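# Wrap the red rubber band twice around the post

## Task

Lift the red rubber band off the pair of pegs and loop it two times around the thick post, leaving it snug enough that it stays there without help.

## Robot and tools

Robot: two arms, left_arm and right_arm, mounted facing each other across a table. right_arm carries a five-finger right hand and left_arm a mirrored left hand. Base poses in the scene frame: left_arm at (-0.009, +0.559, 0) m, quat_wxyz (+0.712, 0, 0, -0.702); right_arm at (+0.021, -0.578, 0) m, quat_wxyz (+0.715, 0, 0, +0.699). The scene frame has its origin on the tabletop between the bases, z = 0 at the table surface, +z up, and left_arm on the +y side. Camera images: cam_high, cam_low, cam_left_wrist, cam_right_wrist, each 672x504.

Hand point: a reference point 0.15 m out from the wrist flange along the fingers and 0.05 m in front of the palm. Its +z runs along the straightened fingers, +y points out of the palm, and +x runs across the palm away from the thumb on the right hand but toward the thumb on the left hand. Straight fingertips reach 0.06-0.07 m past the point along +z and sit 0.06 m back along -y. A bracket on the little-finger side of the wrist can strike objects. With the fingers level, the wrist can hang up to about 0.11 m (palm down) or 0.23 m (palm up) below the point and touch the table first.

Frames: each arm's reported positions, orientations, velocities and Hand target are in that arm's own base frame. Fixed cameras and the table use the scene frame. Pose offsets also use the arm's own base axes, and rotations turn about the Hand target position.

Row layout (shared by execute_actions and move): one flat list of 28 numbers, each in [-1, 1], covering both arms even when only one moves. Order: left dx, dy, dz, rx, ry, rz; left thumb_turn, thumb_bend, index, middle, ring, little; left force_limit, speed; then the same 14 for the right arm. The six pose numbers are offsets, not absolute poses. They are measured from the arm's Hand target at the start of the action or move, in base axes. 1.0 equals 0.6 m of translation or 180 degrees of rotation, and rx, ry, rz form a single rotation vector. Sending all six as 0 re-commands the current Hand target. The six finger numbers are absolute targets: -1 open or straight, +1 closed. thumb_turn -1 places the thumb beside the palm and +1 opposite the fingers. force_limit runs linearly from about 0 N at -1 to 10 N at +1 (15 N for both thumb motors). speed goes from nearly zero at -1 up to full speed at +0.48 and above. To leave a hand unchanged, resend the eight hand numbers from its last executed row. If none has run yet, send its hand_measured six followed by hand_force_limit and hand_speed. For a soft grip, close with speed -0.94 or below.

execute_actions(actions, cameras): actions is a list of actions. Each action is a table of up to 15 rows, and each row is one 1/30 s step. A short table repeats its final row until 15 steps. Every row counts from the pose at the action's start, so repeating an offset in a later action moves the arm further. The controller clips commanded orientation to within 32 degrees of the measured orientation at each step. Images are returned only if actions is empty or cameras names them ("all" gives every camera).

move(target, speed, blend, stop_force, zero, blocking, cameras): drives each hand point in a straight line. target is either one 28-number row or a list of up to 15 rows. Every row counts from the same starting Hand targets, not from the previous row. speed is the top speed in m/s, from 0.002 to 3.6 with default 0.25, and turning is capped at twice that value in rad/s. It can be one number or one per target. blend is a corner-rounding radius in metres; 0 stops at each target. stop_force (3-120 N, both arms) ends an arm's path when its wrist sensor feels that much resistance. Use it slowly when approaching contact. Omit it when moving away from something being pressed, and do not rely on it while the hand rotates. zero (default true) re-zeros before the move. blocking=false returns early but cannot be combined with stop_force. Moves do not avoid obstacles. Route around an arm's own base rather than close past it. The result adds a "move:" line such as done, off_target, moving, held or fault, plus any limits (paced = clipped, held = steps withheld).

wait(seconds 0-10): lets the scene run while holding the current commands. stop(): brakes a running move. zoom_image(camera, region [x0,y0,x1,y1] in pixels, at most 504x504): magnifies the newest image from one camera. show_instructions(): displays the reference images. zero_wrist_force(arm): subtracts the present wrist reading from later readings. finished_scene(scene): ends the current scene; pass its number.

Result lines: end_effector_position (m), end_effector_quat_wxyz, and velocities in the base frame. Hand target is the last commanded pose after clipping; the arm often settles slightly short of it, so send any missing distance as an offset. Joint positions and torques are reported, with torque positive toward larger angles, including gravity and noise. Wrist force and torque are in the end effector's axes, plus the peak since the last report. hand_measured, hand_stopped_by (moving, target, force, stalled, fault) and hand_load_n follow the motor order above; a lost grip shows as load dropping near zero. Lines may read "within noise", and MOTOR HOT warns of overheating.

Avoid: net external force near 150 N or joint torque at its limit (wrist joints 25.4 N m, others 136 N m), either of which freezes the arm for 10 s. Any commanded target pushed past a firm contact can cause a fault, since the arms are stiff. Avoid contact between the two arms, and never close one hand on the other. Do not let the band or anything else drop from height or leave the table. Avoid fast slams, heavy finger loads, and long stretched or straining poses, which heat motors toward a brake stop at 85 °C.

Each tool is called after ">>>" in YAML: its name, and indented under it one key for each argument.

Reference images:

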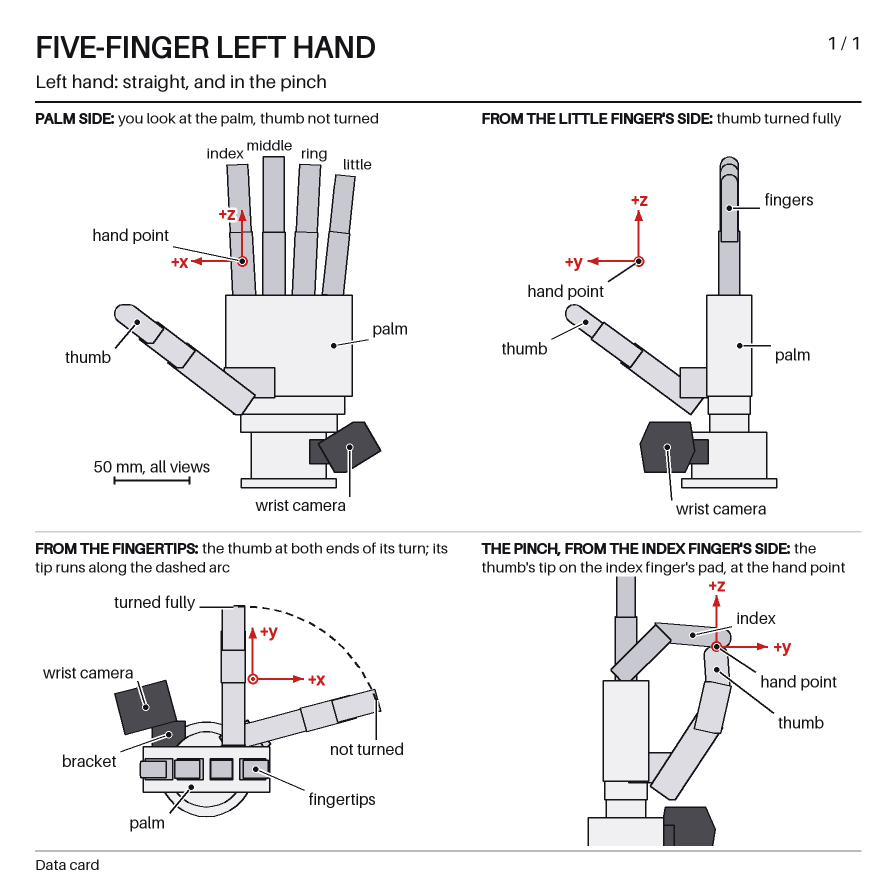

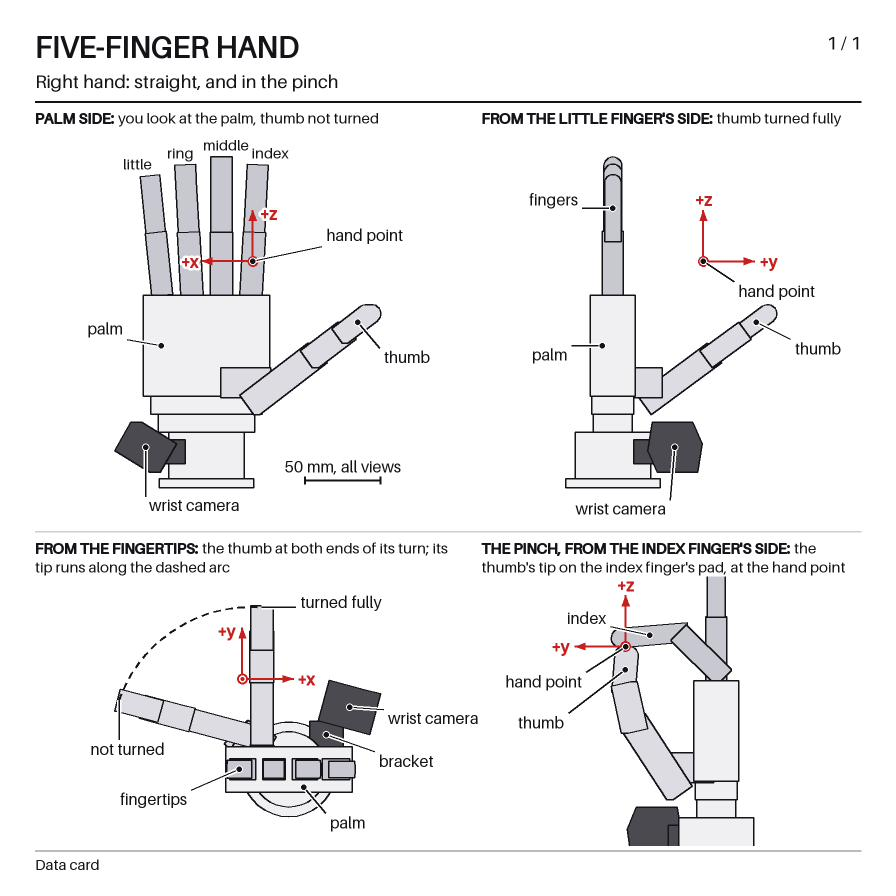

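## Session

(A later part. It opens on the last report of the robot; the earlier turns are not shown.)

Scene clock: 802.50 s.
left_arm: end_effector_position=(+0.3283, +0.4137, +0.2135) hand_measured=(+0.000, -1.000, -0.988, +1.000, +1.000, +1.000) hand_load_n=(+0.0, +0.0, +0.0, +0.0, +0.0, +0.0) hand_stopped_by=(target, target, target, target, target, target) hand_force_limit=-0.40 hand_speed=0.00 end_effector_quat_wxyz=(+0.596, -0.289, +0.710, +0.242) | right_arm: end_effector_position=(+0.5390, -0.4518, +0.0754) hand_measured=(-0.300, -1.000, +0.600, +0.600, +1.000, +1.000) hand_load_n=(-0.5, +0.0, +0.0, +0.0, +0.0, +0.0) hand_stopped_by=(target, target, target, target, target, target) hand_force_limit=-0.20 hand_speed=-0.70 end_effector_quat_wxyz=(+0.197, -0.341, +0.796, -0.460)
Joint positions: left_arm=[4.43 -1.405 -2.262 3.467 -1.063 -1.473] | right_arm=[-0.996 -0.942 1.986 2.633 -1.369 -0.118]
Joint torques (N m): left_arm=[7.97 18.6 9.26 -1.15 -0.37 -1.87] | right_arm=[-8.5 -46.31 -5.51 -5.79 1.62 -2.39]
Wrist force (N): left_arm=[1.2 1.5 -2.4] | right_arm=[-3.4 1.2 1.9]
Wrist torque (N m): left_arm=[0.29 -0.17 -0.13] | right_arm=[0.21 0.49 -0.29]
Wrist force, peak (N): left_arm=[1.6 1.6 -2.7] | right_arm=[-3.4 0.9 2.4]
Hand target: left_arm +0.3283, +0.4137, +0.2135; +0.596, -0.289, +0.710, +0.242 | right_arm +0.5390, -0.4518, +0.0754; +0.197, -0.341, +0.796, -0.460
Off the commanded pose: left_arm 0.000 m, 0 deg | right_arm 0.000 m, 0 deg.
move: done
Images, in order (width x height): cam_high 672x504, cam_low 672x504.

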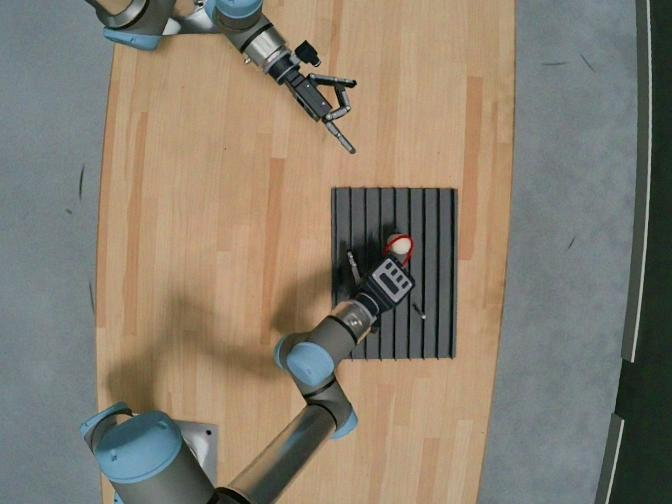

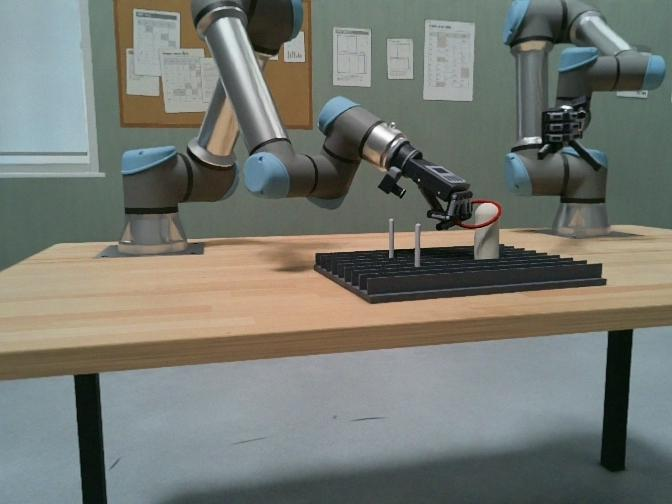

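>>> move:
  target:
    - [0,0,0,0,0,0,0,-1,-1,1,1,1,-0.4,0,0.0024,-0.0023,0.05,0,0,0,-0.3,-1,0.7,0.7,1,1,-0.2,-0.7]
    - [0,0,0,0,0,0,0,-1,-1,1,1,1,-0.4,0,0.0169,-0.0161,0.0917,0,0,0,-0.3,-1,0.7,0.7,1,1,-0.2,-0.7]
    - [0,0,0,0,0,0,0,-1,-1,1,1,1,-0.4,0,0.053,-0.0507,0.1417,0,0,0,-0.3,-1,0.7,0.7,1,1,-0.2,-0.7]
    - [0,0,0,0,0,0,0,-1,-1,1,1,1,-0.4,0,0.053,-0.0507,0.2,0,0,0,-0.3,-1,0.7,0.7,1,1,-0.2,-0.7]
  speed: 0.06
  blend: [0.004, 0.005,0.01,0]
  cameras: ["cam_low","cam_high","cam_right_wrist"]

>>> zoom_image:
  camera: "cam_low"
  region: [420, 100, 560, 230]

>>> zoom_image:
  camera: "cam_high"
  region: [360, 200, 460, 290]

Scene clock: 806.37 s.
left_arm: end_effector_position=(+0.3283, +0.4137, +0.2135) hand_measured=(+0.000, -1.000, -0.988, +1.000, +1.000, +1.000) hand_load_n=(+0.5, +0.0, +0.0, +0.0, +0.0, +0.0) hand_stopped_by=(target, target, target, target, target, target) hand_force_limit=-0.40 hand_speed=0.00 end_effector_quat_wxyz=(+0.596, -0.289, +0.710, +0.242) | right_arm: end_effector_position=(+0.5708, -0.4823, +0.1955) hand_measured=(-0.300, -1.000, +0.700, +0.700, +1.000, +1.000) hand_load_n=(+0.0, +0.0, +0.0, +0.0, +0.0, +0.0) hand_stopped_by=(target, target, target, target, target, target) hand_force_limit=-0.20 hand_speed=-0.70 end_effector_quat_wxyz=(+0.197, -0.341, +0.796, -0.460)
Joint positions: left_arm=[4.43 -1.405 -2.262 3.467 -1.063 -1.473] | right_arm=[-0.977 -1.098 1.802 2.972 -1.385 -0.108]
Joint torques (N m): left_arm=[8.06 19.07 7.44 -0.99 -1.1 -1.75] | right_arm=[0.12 -32.87 -10.91 -5.82 0.46 0.7]
Wrist force (N): left_arm=[1.5 1.8 -2.5] | right_arm=[-3.6 1.1 1.9]
Wrist torque (N m): left_arm=[0.33 -0.20 -0.12] | right_arm=[0.17 0.51 -0.31]
Wrist force, peak (N): left_arm=[1.7 1.7 -2.7] | right_arm=[-3.6 1.1 1.9]
Hand target: left_arm +0.3283, +0.4137, +0.2135; +0.596, -0.289, +0.710, +0.242 | right_arm +0.5708, -0.4823, +0.1954; +0.197, -0.341, +0.796, -0.460
Off the commanded pose: left_arm 0.000 m, 0 deg | right_arm 0.000 m, 0 deg.
move: done
Images, in order (width x height): cam_high 672x504, cam_low 672x504, cam_right_wrist 672x504.

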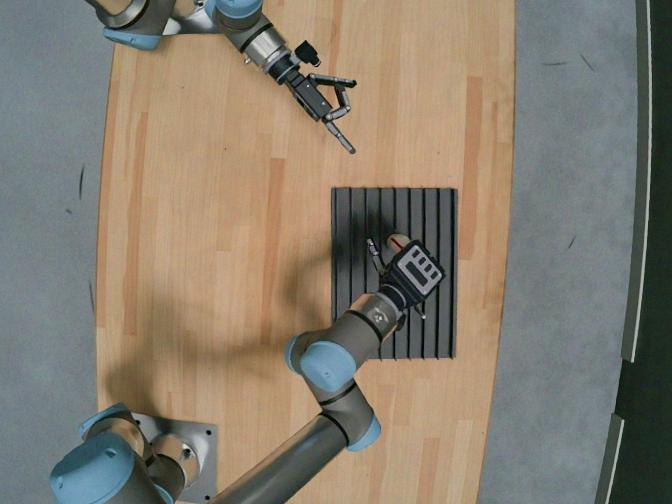

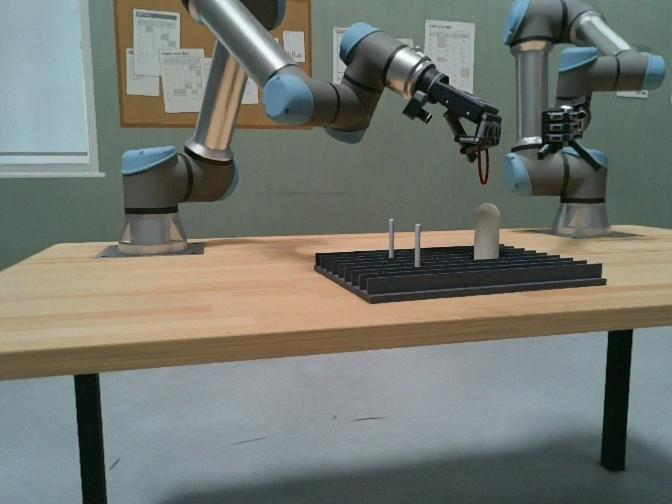

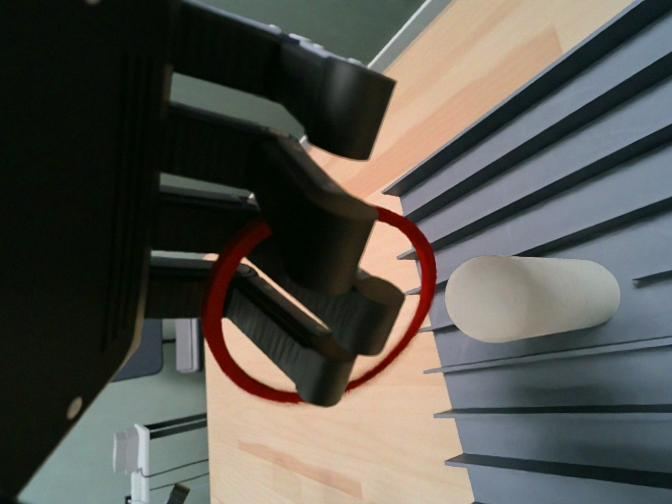

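Scaled by 3.600 from the camera's 672x504 image, which has a finer 960x720 frame.

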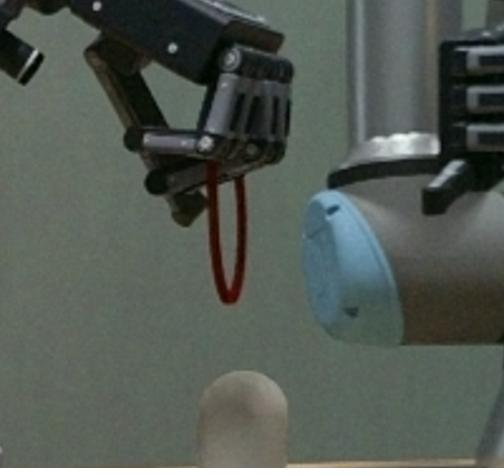

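Scaled by 5.040 from the camera's 672x504 image, which has a finer 960x720 frame.

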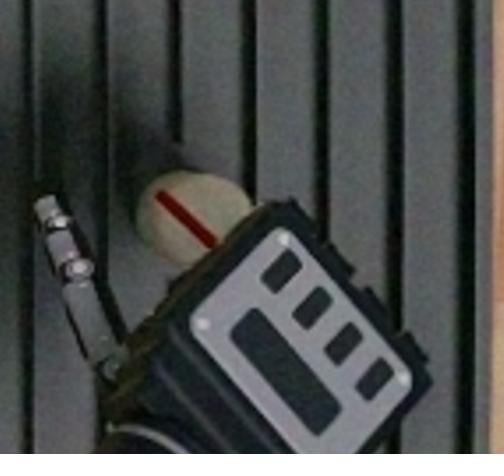

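>>> move:
  target:
    - [0,0,0,0,0,0,0,-1,-1,1,1,1,-0.4,0,-0.1084,0.1036,0,0,0,0,-0.3,-1,0.7,0.7,1,1,-0.2,-0.7]
    - [0,0,0,0,0,0,0,-1,-1,1,1,1,-0.4,0,-0.1084,0.1036,-0.15,0,0,0,-0.3,-1,0.7,0.7,1,1,-0.2,-0.7]
  speed: 0.1
  cameras: ["cam_low","cam_high","cam_right_wrist"]

>>> zoom_image:
  camera: "cam_low"
  region: [360, 130, 500, 260]

>>> zoom_image:
  camera: "cam_high"
  region: [330, 220, 430, 310]

>>> zoom_image:
  camera: "cam_right_wrist"
  region: [150, 80, 500, 430]

Scene clock: 809.90 s.
left_arm: end_effector_position=(+0.3283, +0.4137, +0.2135) hand_measured=(+0.000, -1.000, -0.988, +1.000, +1.000, +1.000) hand_load_n=(+0.0, +0.0, +0.0, +0.0, +0.0, +0.0) hand_stopped_by=(target, target, target, target, target, target) hand_force_limit=-0.40 hand_speed=0.00 end_effector_quat_wxyz=(+0.596, -0.289, +0.710, +0.242) | right_arm: end_effector_position=(+0.5057, -0.4201, +0.1055) hand_measured=(-0.300, -1.000, +0.700, +0.700, +1.000, +1.000) hand_load_n=(-0.5, +0.0, +0.5, +0.0, +0.0, +0.0) hand_stopped_by=(target, target, target, target, target, target) hand_force_limit=-0.20 hand_speed=-0.70 end_effector_quat_wxyz=(+0.197, -0.341, +0.796, -0.459)
Joint positions: left_arm=[4.43 -1.405 -2.262 3.467 -1.063 -1.473] | right_arm=[-1.019 -1.075 2.12 2.635 -1.349 -0.13]
Joint torques (N m): left_arm=[8.17 17.6 8.09 -0.97 -1.42 -1.87] | right_arm=[9.32 -26.24 -19.84 -2.41 -1.5 2.31]
Wrist force (N): left_arm=[1.5 1.4 -2.2] | right_arm=[-3.5 0.9 1.8]
Wrist torque (N m): left_arm=[0.27 -0.21 -0.10] | right_arm=[0.16 0.51 -0.15]
Wrist force, peak (N): left_arm=[1.7 1.7 -2.7] | right_arm=[-3.5 2.1 2.5]
Hand target: left_arm +0.3283, +0.4137, +0.2135; +0.596, -0.289, +0.710, +0.242 | right_arm +0.5058, -0.4201, +0.1054; +0.197, -0.341, +0.796, -0.460
Off the commanded pose: left_arm 0.000 m, 0 deg | right_arm 0.000 m, 0 deg.
move: done
Images, in order (width x height): cam_high 672x504, cam_low 672x504, cam_right_wrist 672x504.

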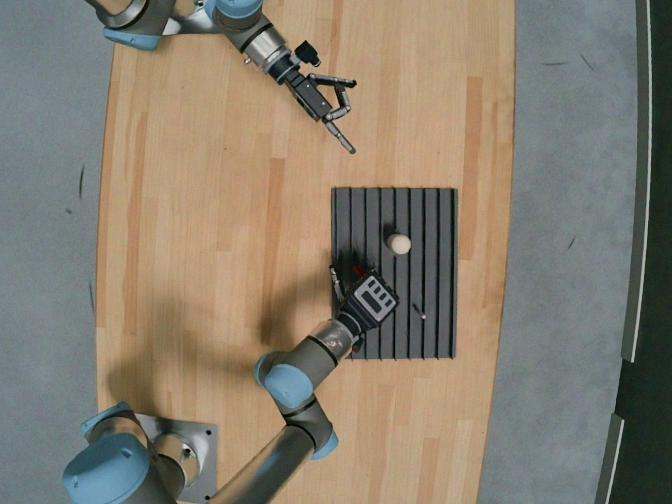

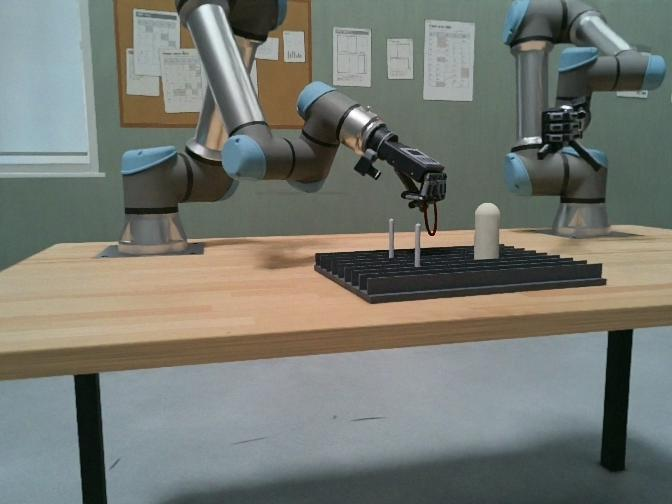

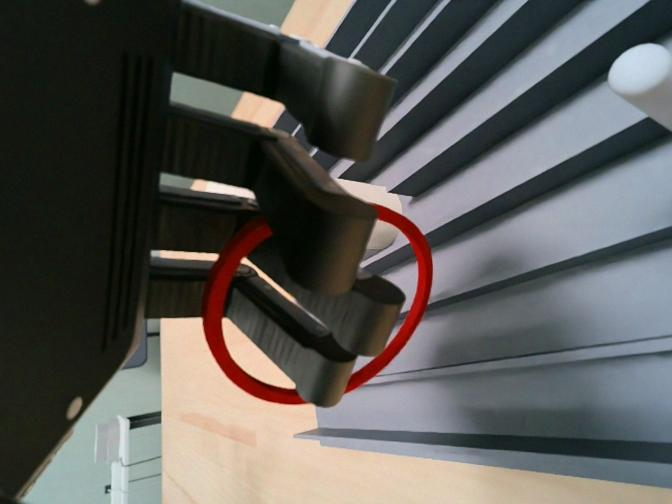

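Scaled by 3.600 from the camera's 672x504 image, which has a finer 960x720 frame.

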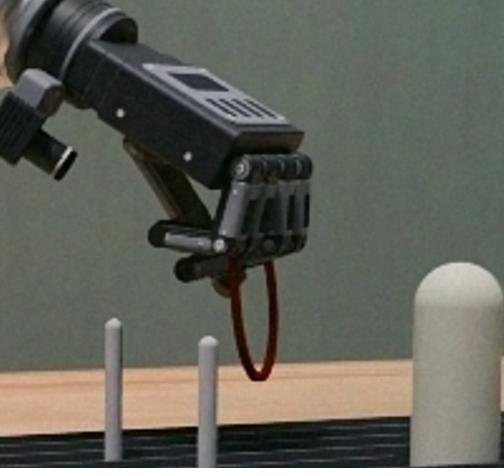

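Scaled by 5.040 from the camera's 672x504 image, which has a finer 960x720 frame.

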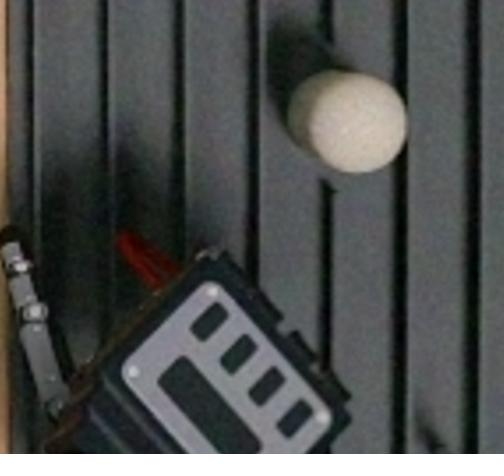

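Scaled by 1.440 from the camera's 672x504 image, which has a finer 960x720 frame.

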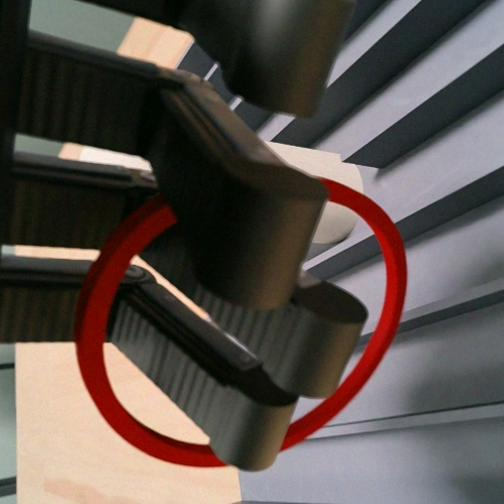

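>>> execute_actions:
  actions:
    - [[0,0,0,0,0,0,0,-1,-1,1,1,1,-0.4,0,0,0,0,0,0,0,-0.3,-1,0.2,0.7,1,1,-0.2,-0.7]]
    - [[0,0,0,0,0,0,0,-1,-1,1,1,1,-0.4,0,0,0,0,0,0,0,-0.3,-1,-0.3,0.7,1,1,-0.2,-0.7]]
    - [[0,0,0,0,0,0,0,-1,-1,1,1,1,-0.4,0,0,0,0,0,0,0,-0.3,-1,-0.3,0.7,1,1,-0.2,-0.7]]
  cameras: ["cam_low","cam_right_wrist","cam_high"]

>>> zoom_image:
  camera: "cam_low"
  region: [360, 130, 500, 260]

>>> zoom_image:
  camera: "cam_right_wrist"
  region: [150, 80, 500, 430]

Scene clock: 812.27 s.
left_arm: end_effector_position=(+0.3283, +0.4137, +0.2135) hand_measured=(+0.000, -1.000, -0.988, +1.000, +1.000, +1.000) hand_load_n=(+0.0, +0.0, +0.0, +0.0, +0.0, +0.0) hand_stopped_by=(target, target, target, target, target, target) hand_force_limit=-0.40 hand_speed=0.00 end_effector_quat_wxyz=(+0.596, -0.289, +0.710, +0.242) | right_arm: end_effector_position=(+0.5058, -0.4201, +0.1054) hand_measured=(-0.300, -1.000, -0.300, +0.700, +1.000, +1.000) hand_load_n=(+0.0, +0.0, +0.0, +0.0, +0.0, +0.0) hand_stopped_by=(target, target, target, target, target, target) hand_force_limit=-0.20 hand_speed=-0.70 end_effector_quat_wxyz=(+0.197, -0.341, +0.796, -0.460)
Joint positions: left_arm=[4.43 -1.405 -2.262 3.467 -1.063 -1.473] | right_arm=[-1.019 -1.075 2.12 2.635 -1.349 -0.13]
Joint torques (N m): left_arm=[8.15 18.75 8.53 -1.24 -1.64 -1.87] | right_arm=[4.67 -28.07 -16.98 -4.5 -1.06 -0.9]
Wrist force (N): left_arm=[1.6 1.7 -2.4] | right_arm=[-3.6 1.0 2.0]
Wrist torque (N m): left_arm=[0.31 -0.23 -0.11] | right_arm=[0.16 0.51 -0.15]
Wrist force, peak (N): left_arm=[1.5 1.8 -2.6] | right_arm=[-3.5 1.0 2.2]
Hand target: left_arm +0.3283, +0.4137, +0.2135; +0.596, -0.289, +0.710, +0.242 | right_arm +0.5058, -0.4201, +0.1054; +0.197, -0.341, +0.796, -0.460
Off the commanded pose: left_arm 0.000 m, 0 deg | right_arm 0.000 m, 0 deg.
Images, in order (width x height): cam_high 672x504, cam_low 672x504, cam_right_wrist 672x504.

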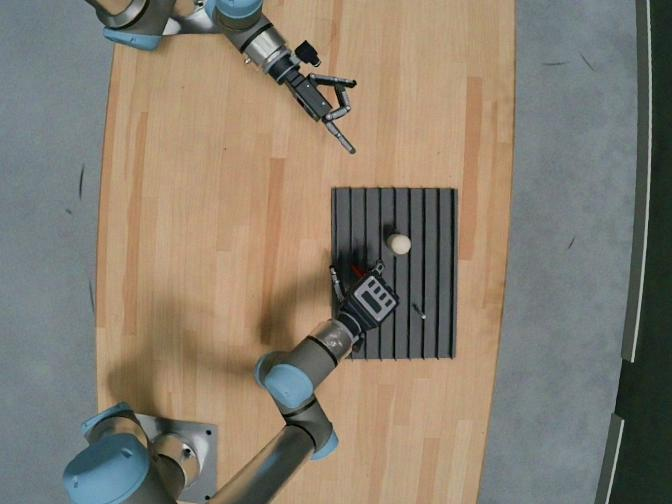

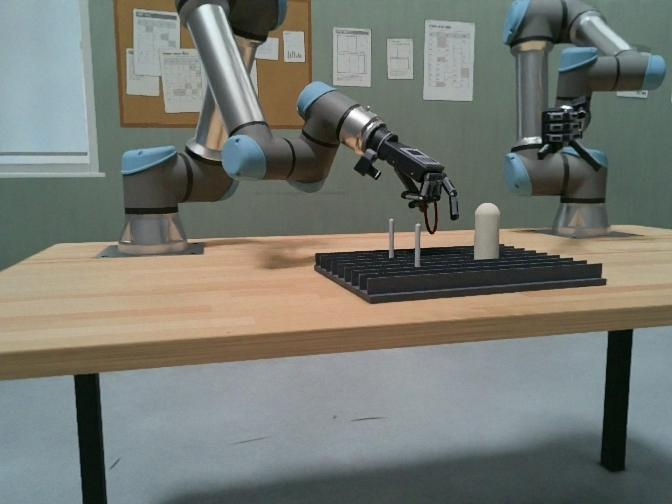

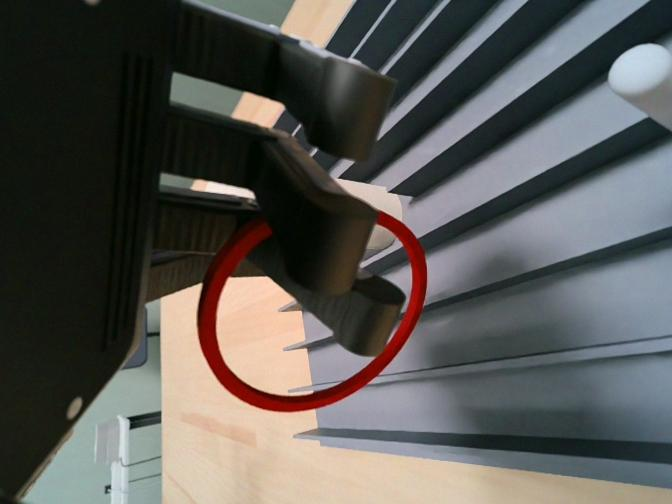

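Scaled by 3.600 from the camera's 672x504 image, which has a finer 960x720 frame.

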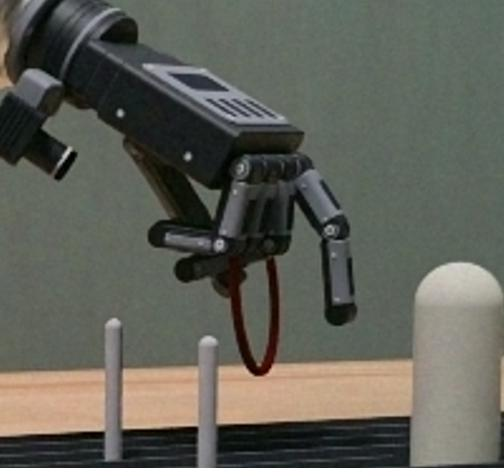

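Scaled by 1.440 from the camera's 672x504 image, which has a finer 960x720 frame.

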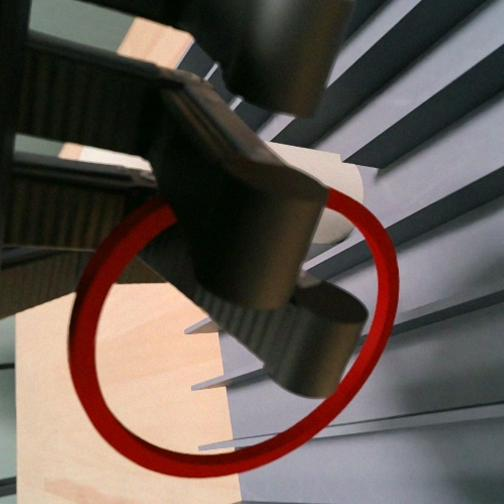

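>>> execute_actions:
  actions:
    - [[0,0,0,0,0,0,0,-1,-1,1,1,1,-0.4,0,-0.0069,-0.0072,0,0,0,0,-0.3,-1,-1,0.7,1,1,-0.2,-0.7],[0,0,0,0,0,0,0,-1,-1,1,1,1,-0.4,0,-0.0069,-0.0072,0,0,0,0,-0.3,-1,-1,0.7,1,1,-0.2,-0.7],[0,0,0,0,0,0,0,-1,-1,1,1,1,-0.4,0,-0.0069,-0.0072,0,0,0,0,-0.3,-1,-1,0.7,1,1,-0.2,-0.7],[0,0,0,0,0,0,0,-1,-1,1,1,1,-0.4,0,-0.0069,-0.0072,0,0,0,0,-0.3,-1,-1,0.7,1,1,-0.2,-0.7],[0,0,0,0,0,0,0,-1,-1,1,1,1,-0.4,0,-0.0069,-0.0072,0,0,0,0,-0.3,-1,-1,0.7,1,1,-0.2,-0.7],[0,0,0,0,0,0,0,-1,-1,1,1,1,-0.4,0,0.0069,0.0072,0,0,0,0,-0.3,-1,-1,0.7,1,1,-0.2,-0.7],[0,0,0,0,0,0,0,-1,-1,1,1,1,-0.4,0,0.0069,0.0072,0,0,0,0,-0.3,-1,-1,0.7,1,1,-0.2,-0.7],[0,0,0,0,0,0,0,-1,-1,1,1,1,-0.4,0,0.0069,0.0072,0,0,0,0,-0.3,-1,-1,0.7,1,1,-0.2,-0.7],[0,0,0,0,0,0,0,-1,-1,1,1,1,-0.4,0,0.0069,0.0072,0,0,0,0,-0.3,-1,-1,0.7,1,1,-0.2,-0.7],[0,0,0,0,0,0,0,-1,-1,1,1,1,-0.4,0,0.0069,0.0072,0,0,0,0,-0.3,-1,-1,0.7,1,1,-0.2,-0.7],[0,0,0,0,0,0,0,-1,-1,1,1,1,-0.4,0,0,0,0,0,0,0,-0.3,-1,-1,0.7,1,1,-0.2,-0.7]]
    - [[0,0,0,0,0,0,0,-1,-1,1,1,1,-0.4,0,0,0,0,0,0,0,-0.3,-1,-1,0.7,1,1,-0.2,-0.7]]
  cameras: ["cam_low","cam_right_wrist","cam_high"]

>>> zoom_image:
  camera: "cam_high"
  region: [330, 220, 430, 310]

>>> zoom_image:
  camera: "cam_right_wrist"
  region: [150, 80, 500, 430]

Scene clock: 815.73 s.
left_arm: end_effector_position=(+0.3283, +0.4137, +0.2135) hand_measured=(+0.000, -1.000, -0.988, +1.000, +1.000, +1.000) hand_load_n=(+0.5, +0.0, +0.0, +0.0, +0.0, +0.0) hand_stopped_by=(target, target, target, target, target, target) hand_force_limit=-0.40 hand_speed=0.00 end_effector_quat_wxyz=(+0.596, -0.289, +0.710, +0.242) | right_arm: end_effector_position=(+0.5058, -0.4201, +0.1054) hand_measured=(-0.300, -1.000, -1.000, +0.700, +1.000, +1.000) hand_load_n=(+0.0, +0.0, +0.0, +0.0, +0.0, +0.0) hand_stopped_by=(target, target, target, target, target, target) hand_force_limit=-0.20 hand_speed=-0.70 end_effector_quat_wxyz=(+0.197, -0.341, +0.796, -0.460)
Joint positions: left_arm=[4.43 -1.405 -2.262 3.467 -1.063 -1.473] | right_arm=[-1.019 -1.075 2.12 2.635 -1.349 -0.13]
Joint torques (N m): left_arm=[7.9 17.36 7.63 -0.83 -1.54 -1.72] | right_arm=[-8.2 -42.03 -15.89 -1.02 1.83 2.51]
Wrist force (N): left_arm=[1.3 1.7 -2.6] | right_arm=[-3.2 0.9 2.2]
Wrist torque (N m): left_arm=[0.33 -0.19 -0.13] | right_arm=[0.13 0.45 -0.21]
Wrist force, peak (N): left_arm=[1.9 1.6 -2.7] | right_arm=[-5.4 1.1 2.0]
Hand target: left_arm +0.3283, +0.4137, +0.2135; +0.596, -0.289, +0.710, +0.242 | right_arm +0.5058, -0.4201, +0.1054; +0.197, -0.341, +0.796, -0.460
Off the commanded pose: left_arm 0.000 m, 0 deg | right_arm 0.000 m, 0 deg.
Images, in order (width x height): cam_high 672x504, cam_low 672x504, cam_right_wrist 672x504.

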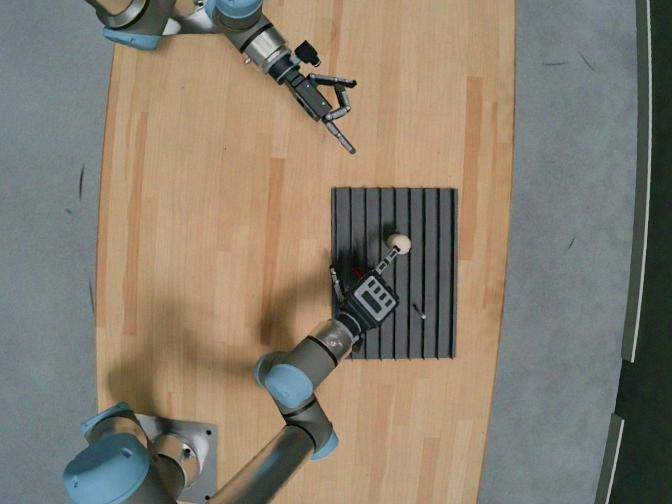

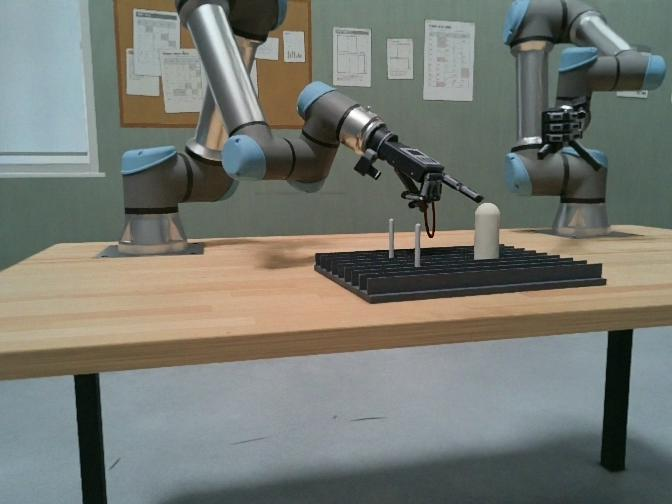

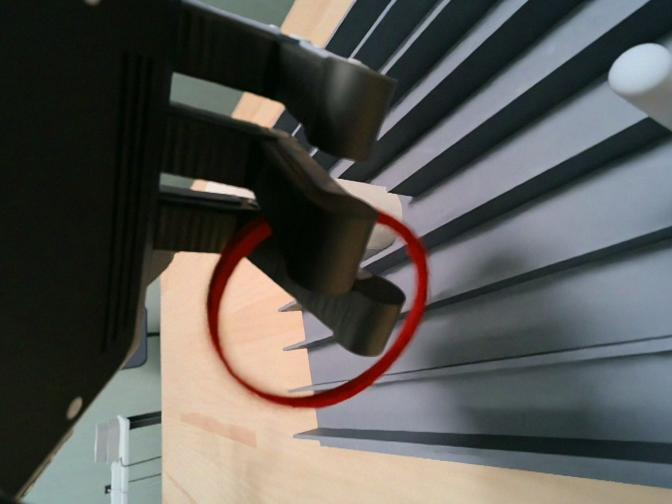

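Scaled by 5.040 from the camera's 672x504 image, which has a finer 960x720 frame.

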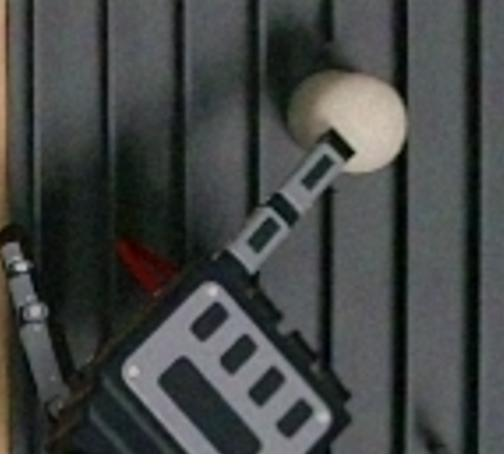

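Scaled by 1.440 from the camera's 672x504 image, which has a finer 960x720 frame.

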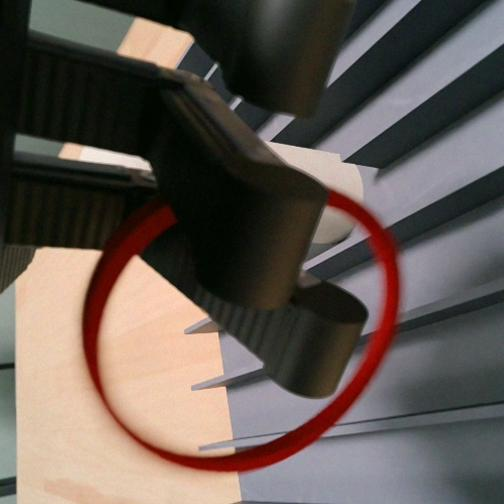

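>>> move:
  target: [-0.0,0,0,0,0,0,0,-1,-1,1,1,1,-0.4,0,-0.0482,0.046,0.0,0,0,0,-0.3,-1,-1,0.7,1,1,-0.2,-0.7]
  speed: 0.1

>>> execute_actions:
  actions:
    - [[0,0,0,0,0,0,0,-1,-1,1,1,1,-0.4,0,0,0,0,0,0,0,-0.3,-1,0,0.7,1,1,-0.2,-0.7]]
    - [[0,0,0,0,0,0,0,-1,-1,1,1,1,-0.4,0,0,0,0,0,0,0,-0.3,-1,0.7,0.7,1,1,-0.2,-0.7]]
    - [[0,0,0,0,0,0,0,-1,-1,1,1,1,-0.4,0,0,0,0,0,0,0,-0.3,-1,0.7,0.7,1,1,-0.2,-0.7]]
    - [[0,0,0,0,0,0,0,-1,-1,1,1,1,-0.4,0,0,0,0,0,0,0,-0.3,-1,0.7,0.2,1,1,-0.2,-0.7]]
    - [[0,0,0,0,0,0,0,-1,-1,1,1,1,-0.4,0,0,0,0,0,0,0,-0.3,-1,0.7,-0.4,1,1,-0.2,-0.7]]
    - [[0,0,0,0,0,0,0,-1,-1,1,1,1,-0.4,0,0,0,0,0,0,0,-0.3,-1,0.7,-1,1,1,-0.2,-0.7]]
  cameras: ["cam_low","cam_right_wrist","cam_high"]

>>> zoom_image:
  camera: "cam_high"
  region: [310, 230, 410, 330]

>>> zoom_image:
  camera: "cam_right_wrist"
  region: [150, 80, 500, 430]

>>> zoom_image:
  camera: "cam_low"
  region: [330, 130, 470, 260]

Scene clock: 818.97 s.
left_arm: end_effector_position=(+0.3283, +0.4137, +0.2135) hand_measured=(+0.000, -1.000, -0.988, +1.000, +1.000, +1.000) hand_load_n=(+0.0, +0.0, +0.0, +0.0, +0.0, +0.0) hand_stopped_by=(target, target, target, target, target, target) hand_force_limit=-0.40 hand_speed=0.00 end_effector_quat_wxyz=(+0.596, -0.289, +0.710, +0.242) | right_arm: end_effector_position=(+0.4768, -0.3926, +0.1055) hand_measured=(-0.300, -1.000, -1.000, +0.700, +1.000, +1.000) hand_load_n=(-0.5, +0.0, +0.0, +0.0, +0.0, +0.0) hand_stopped_by=(target, target, target, target, target, target) hand_force_limit=-0.20 hand_speed=-0.70 end_effector_quat_wxyz=(+0.197, -0.341, +0.796, -0.460)
Joint positions: left_arm=[4.43 -1.405 -2.262 3.467 -1.063 -1.473] | right_arm=[-1.044 -1.133 2.236 2.58 -1.328 -0.144]
Joint torques (N m): left_arm=[8.34 19.31 9.33 -1.02 -1.62 -1.48] | right_arm=[10.06 -29.78 -6.2 -0.08 -1.6 2.54]
Wrist force (N): left_arm=[1.5 1.5 -2.4] | right_arm=[-3.5 1.0 1.8]
Wrist torque (N m): left_arm=[0.30 -0.21 -0.11] | right_arm=[0.18 0.51 -0.11]
Wrist force, peak (N): left_arm=[1.7 1.6 -2.7] | right_arm=[-3.4 0.5 2.7]
Hand target: left_arm +0.3283, +0.4137, +0.2135; +0.596, -0.289, +0.710, +0.242 | right_arm +0.4768, -0.3925, +0.1054; +0.197, -0.341, +0.796, -0.460
Off the commanded pose: left_arm 0.000 m, 0 deg | right_arm 0.000 m, 0 deg.
move: done

Scene clock: 822.80 s.
left_arm: end_effector_position=(+0.3283, +0.4137, +0.2135) hand_measured=(+0.000, -1.000, -0.988, +1.000, +1.000, +1.000) hand_load_n=(+0.0, +0.0, +0.0, +0.0, +0.0, +0.0) hand_stopped_by=(target, target, target, target, target, target) hand_force_limit=-0.40 hand_speed=0.00 end_effector_quat_wxyz=(+0.596, -0.289, +0.710, +0.242) | right_arm: end_effector_position=(+0.4768, -0.3925, +0.1054) hand_measured=(-0.300, -1.000, +0.700, -1.000, +1.000, +1.000) hand_load_n=(+0.0, +0.0, +0.0, +0.0, +0.5, +0.0) hand_stopped_by=(target, target, target, target, target, target) hand_force_limit=-0.20 hand_speed=-0.70 end_effector_quat_wxyz=(+0.197, -0.341, +0.796, -0.460)
Joint positions: left_arm=[4.43 -1.405 -2.262 3.467 -1.063 -1.473] | right_arm=[-1.044 -1.133 2.236 2.58 -1.328 -0.143]
Joint torques (N m): left_arm=[7.23 17.67 8.35 -1.03 -1.69 -1.79] | right_arm=[9.83 -37.01 -9.93 0.11 -0.96 2.55]
Wrist force (N): left_arm=[1.5 1.6 -2.6] | right_arm=[-3.4 0.8 1.9]
Wrist torque (N m): left_arm=[0.31 -0.22 -0.11] | right_arm=[0.12 0.49 -0.13]
Wrist force, peak (N): left_arm=[1.5 1.9 -2.6] | right_arm=[-3.8 0.9 1.8]
Hand target: left_arm +0.3283, +0.4137, +0.2135; +0.596, -0.289, +0.710, +0.242 | right_arm +0.4768, -0.3925, +0.1054; +0.197, -0.341, +0.796, -0.460
Off the commanded pose: left_arm 0.000 m, 0 deg | right_arm 0.000 m, 0 deg.
Images, in order (width x height): cam_high 672x504, cam_low 672x504, cam_right_wrist 672x504.

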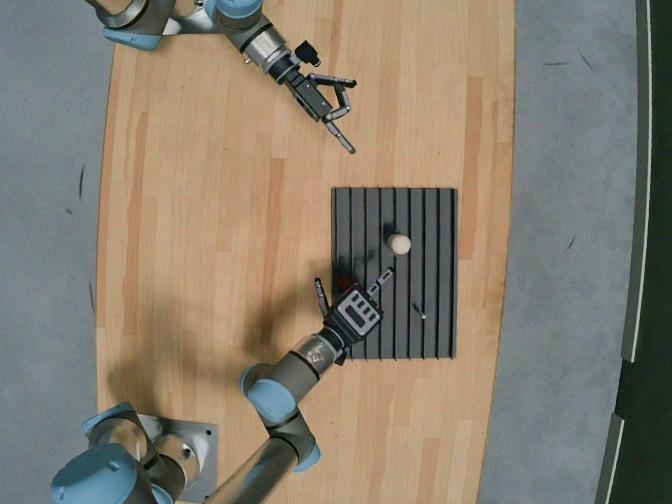

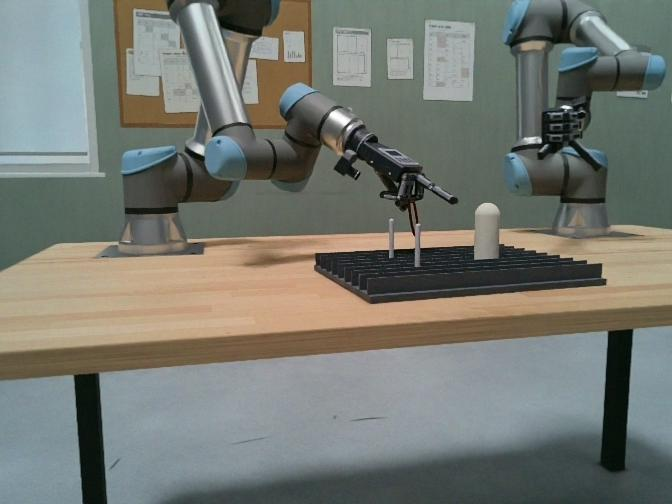

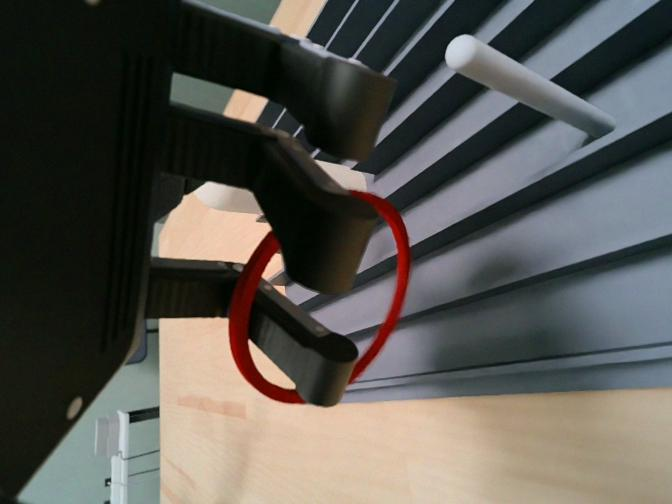

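Scaled by 5.040 from the camera's 672x504 image, which has a finer 960x720 frame.

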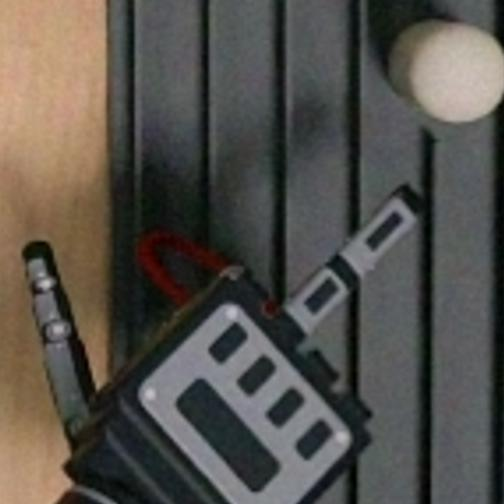

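Scaled by 1.440 from the camera's 672x504 image, which has a finer 960x720 frame.

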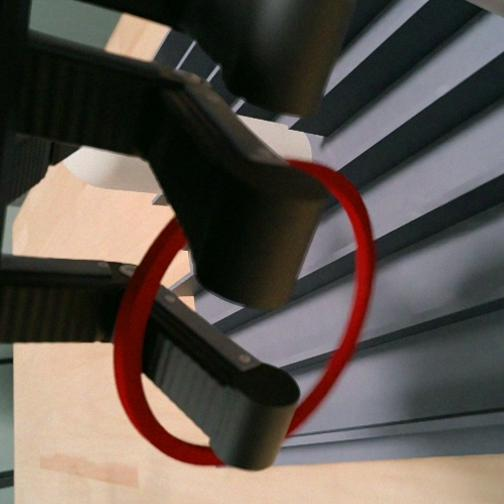

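Scaled by 3.600 from the camera's 672x504 image, which has a finer 960x720 frame.

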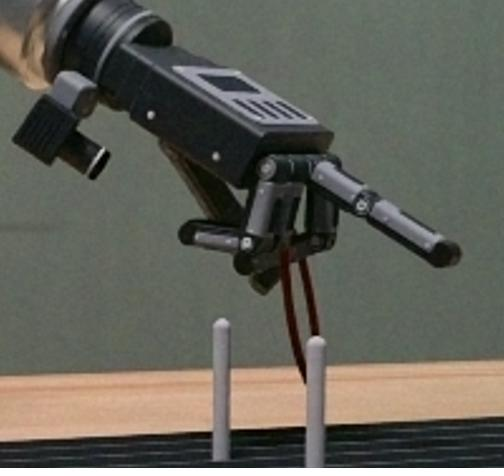

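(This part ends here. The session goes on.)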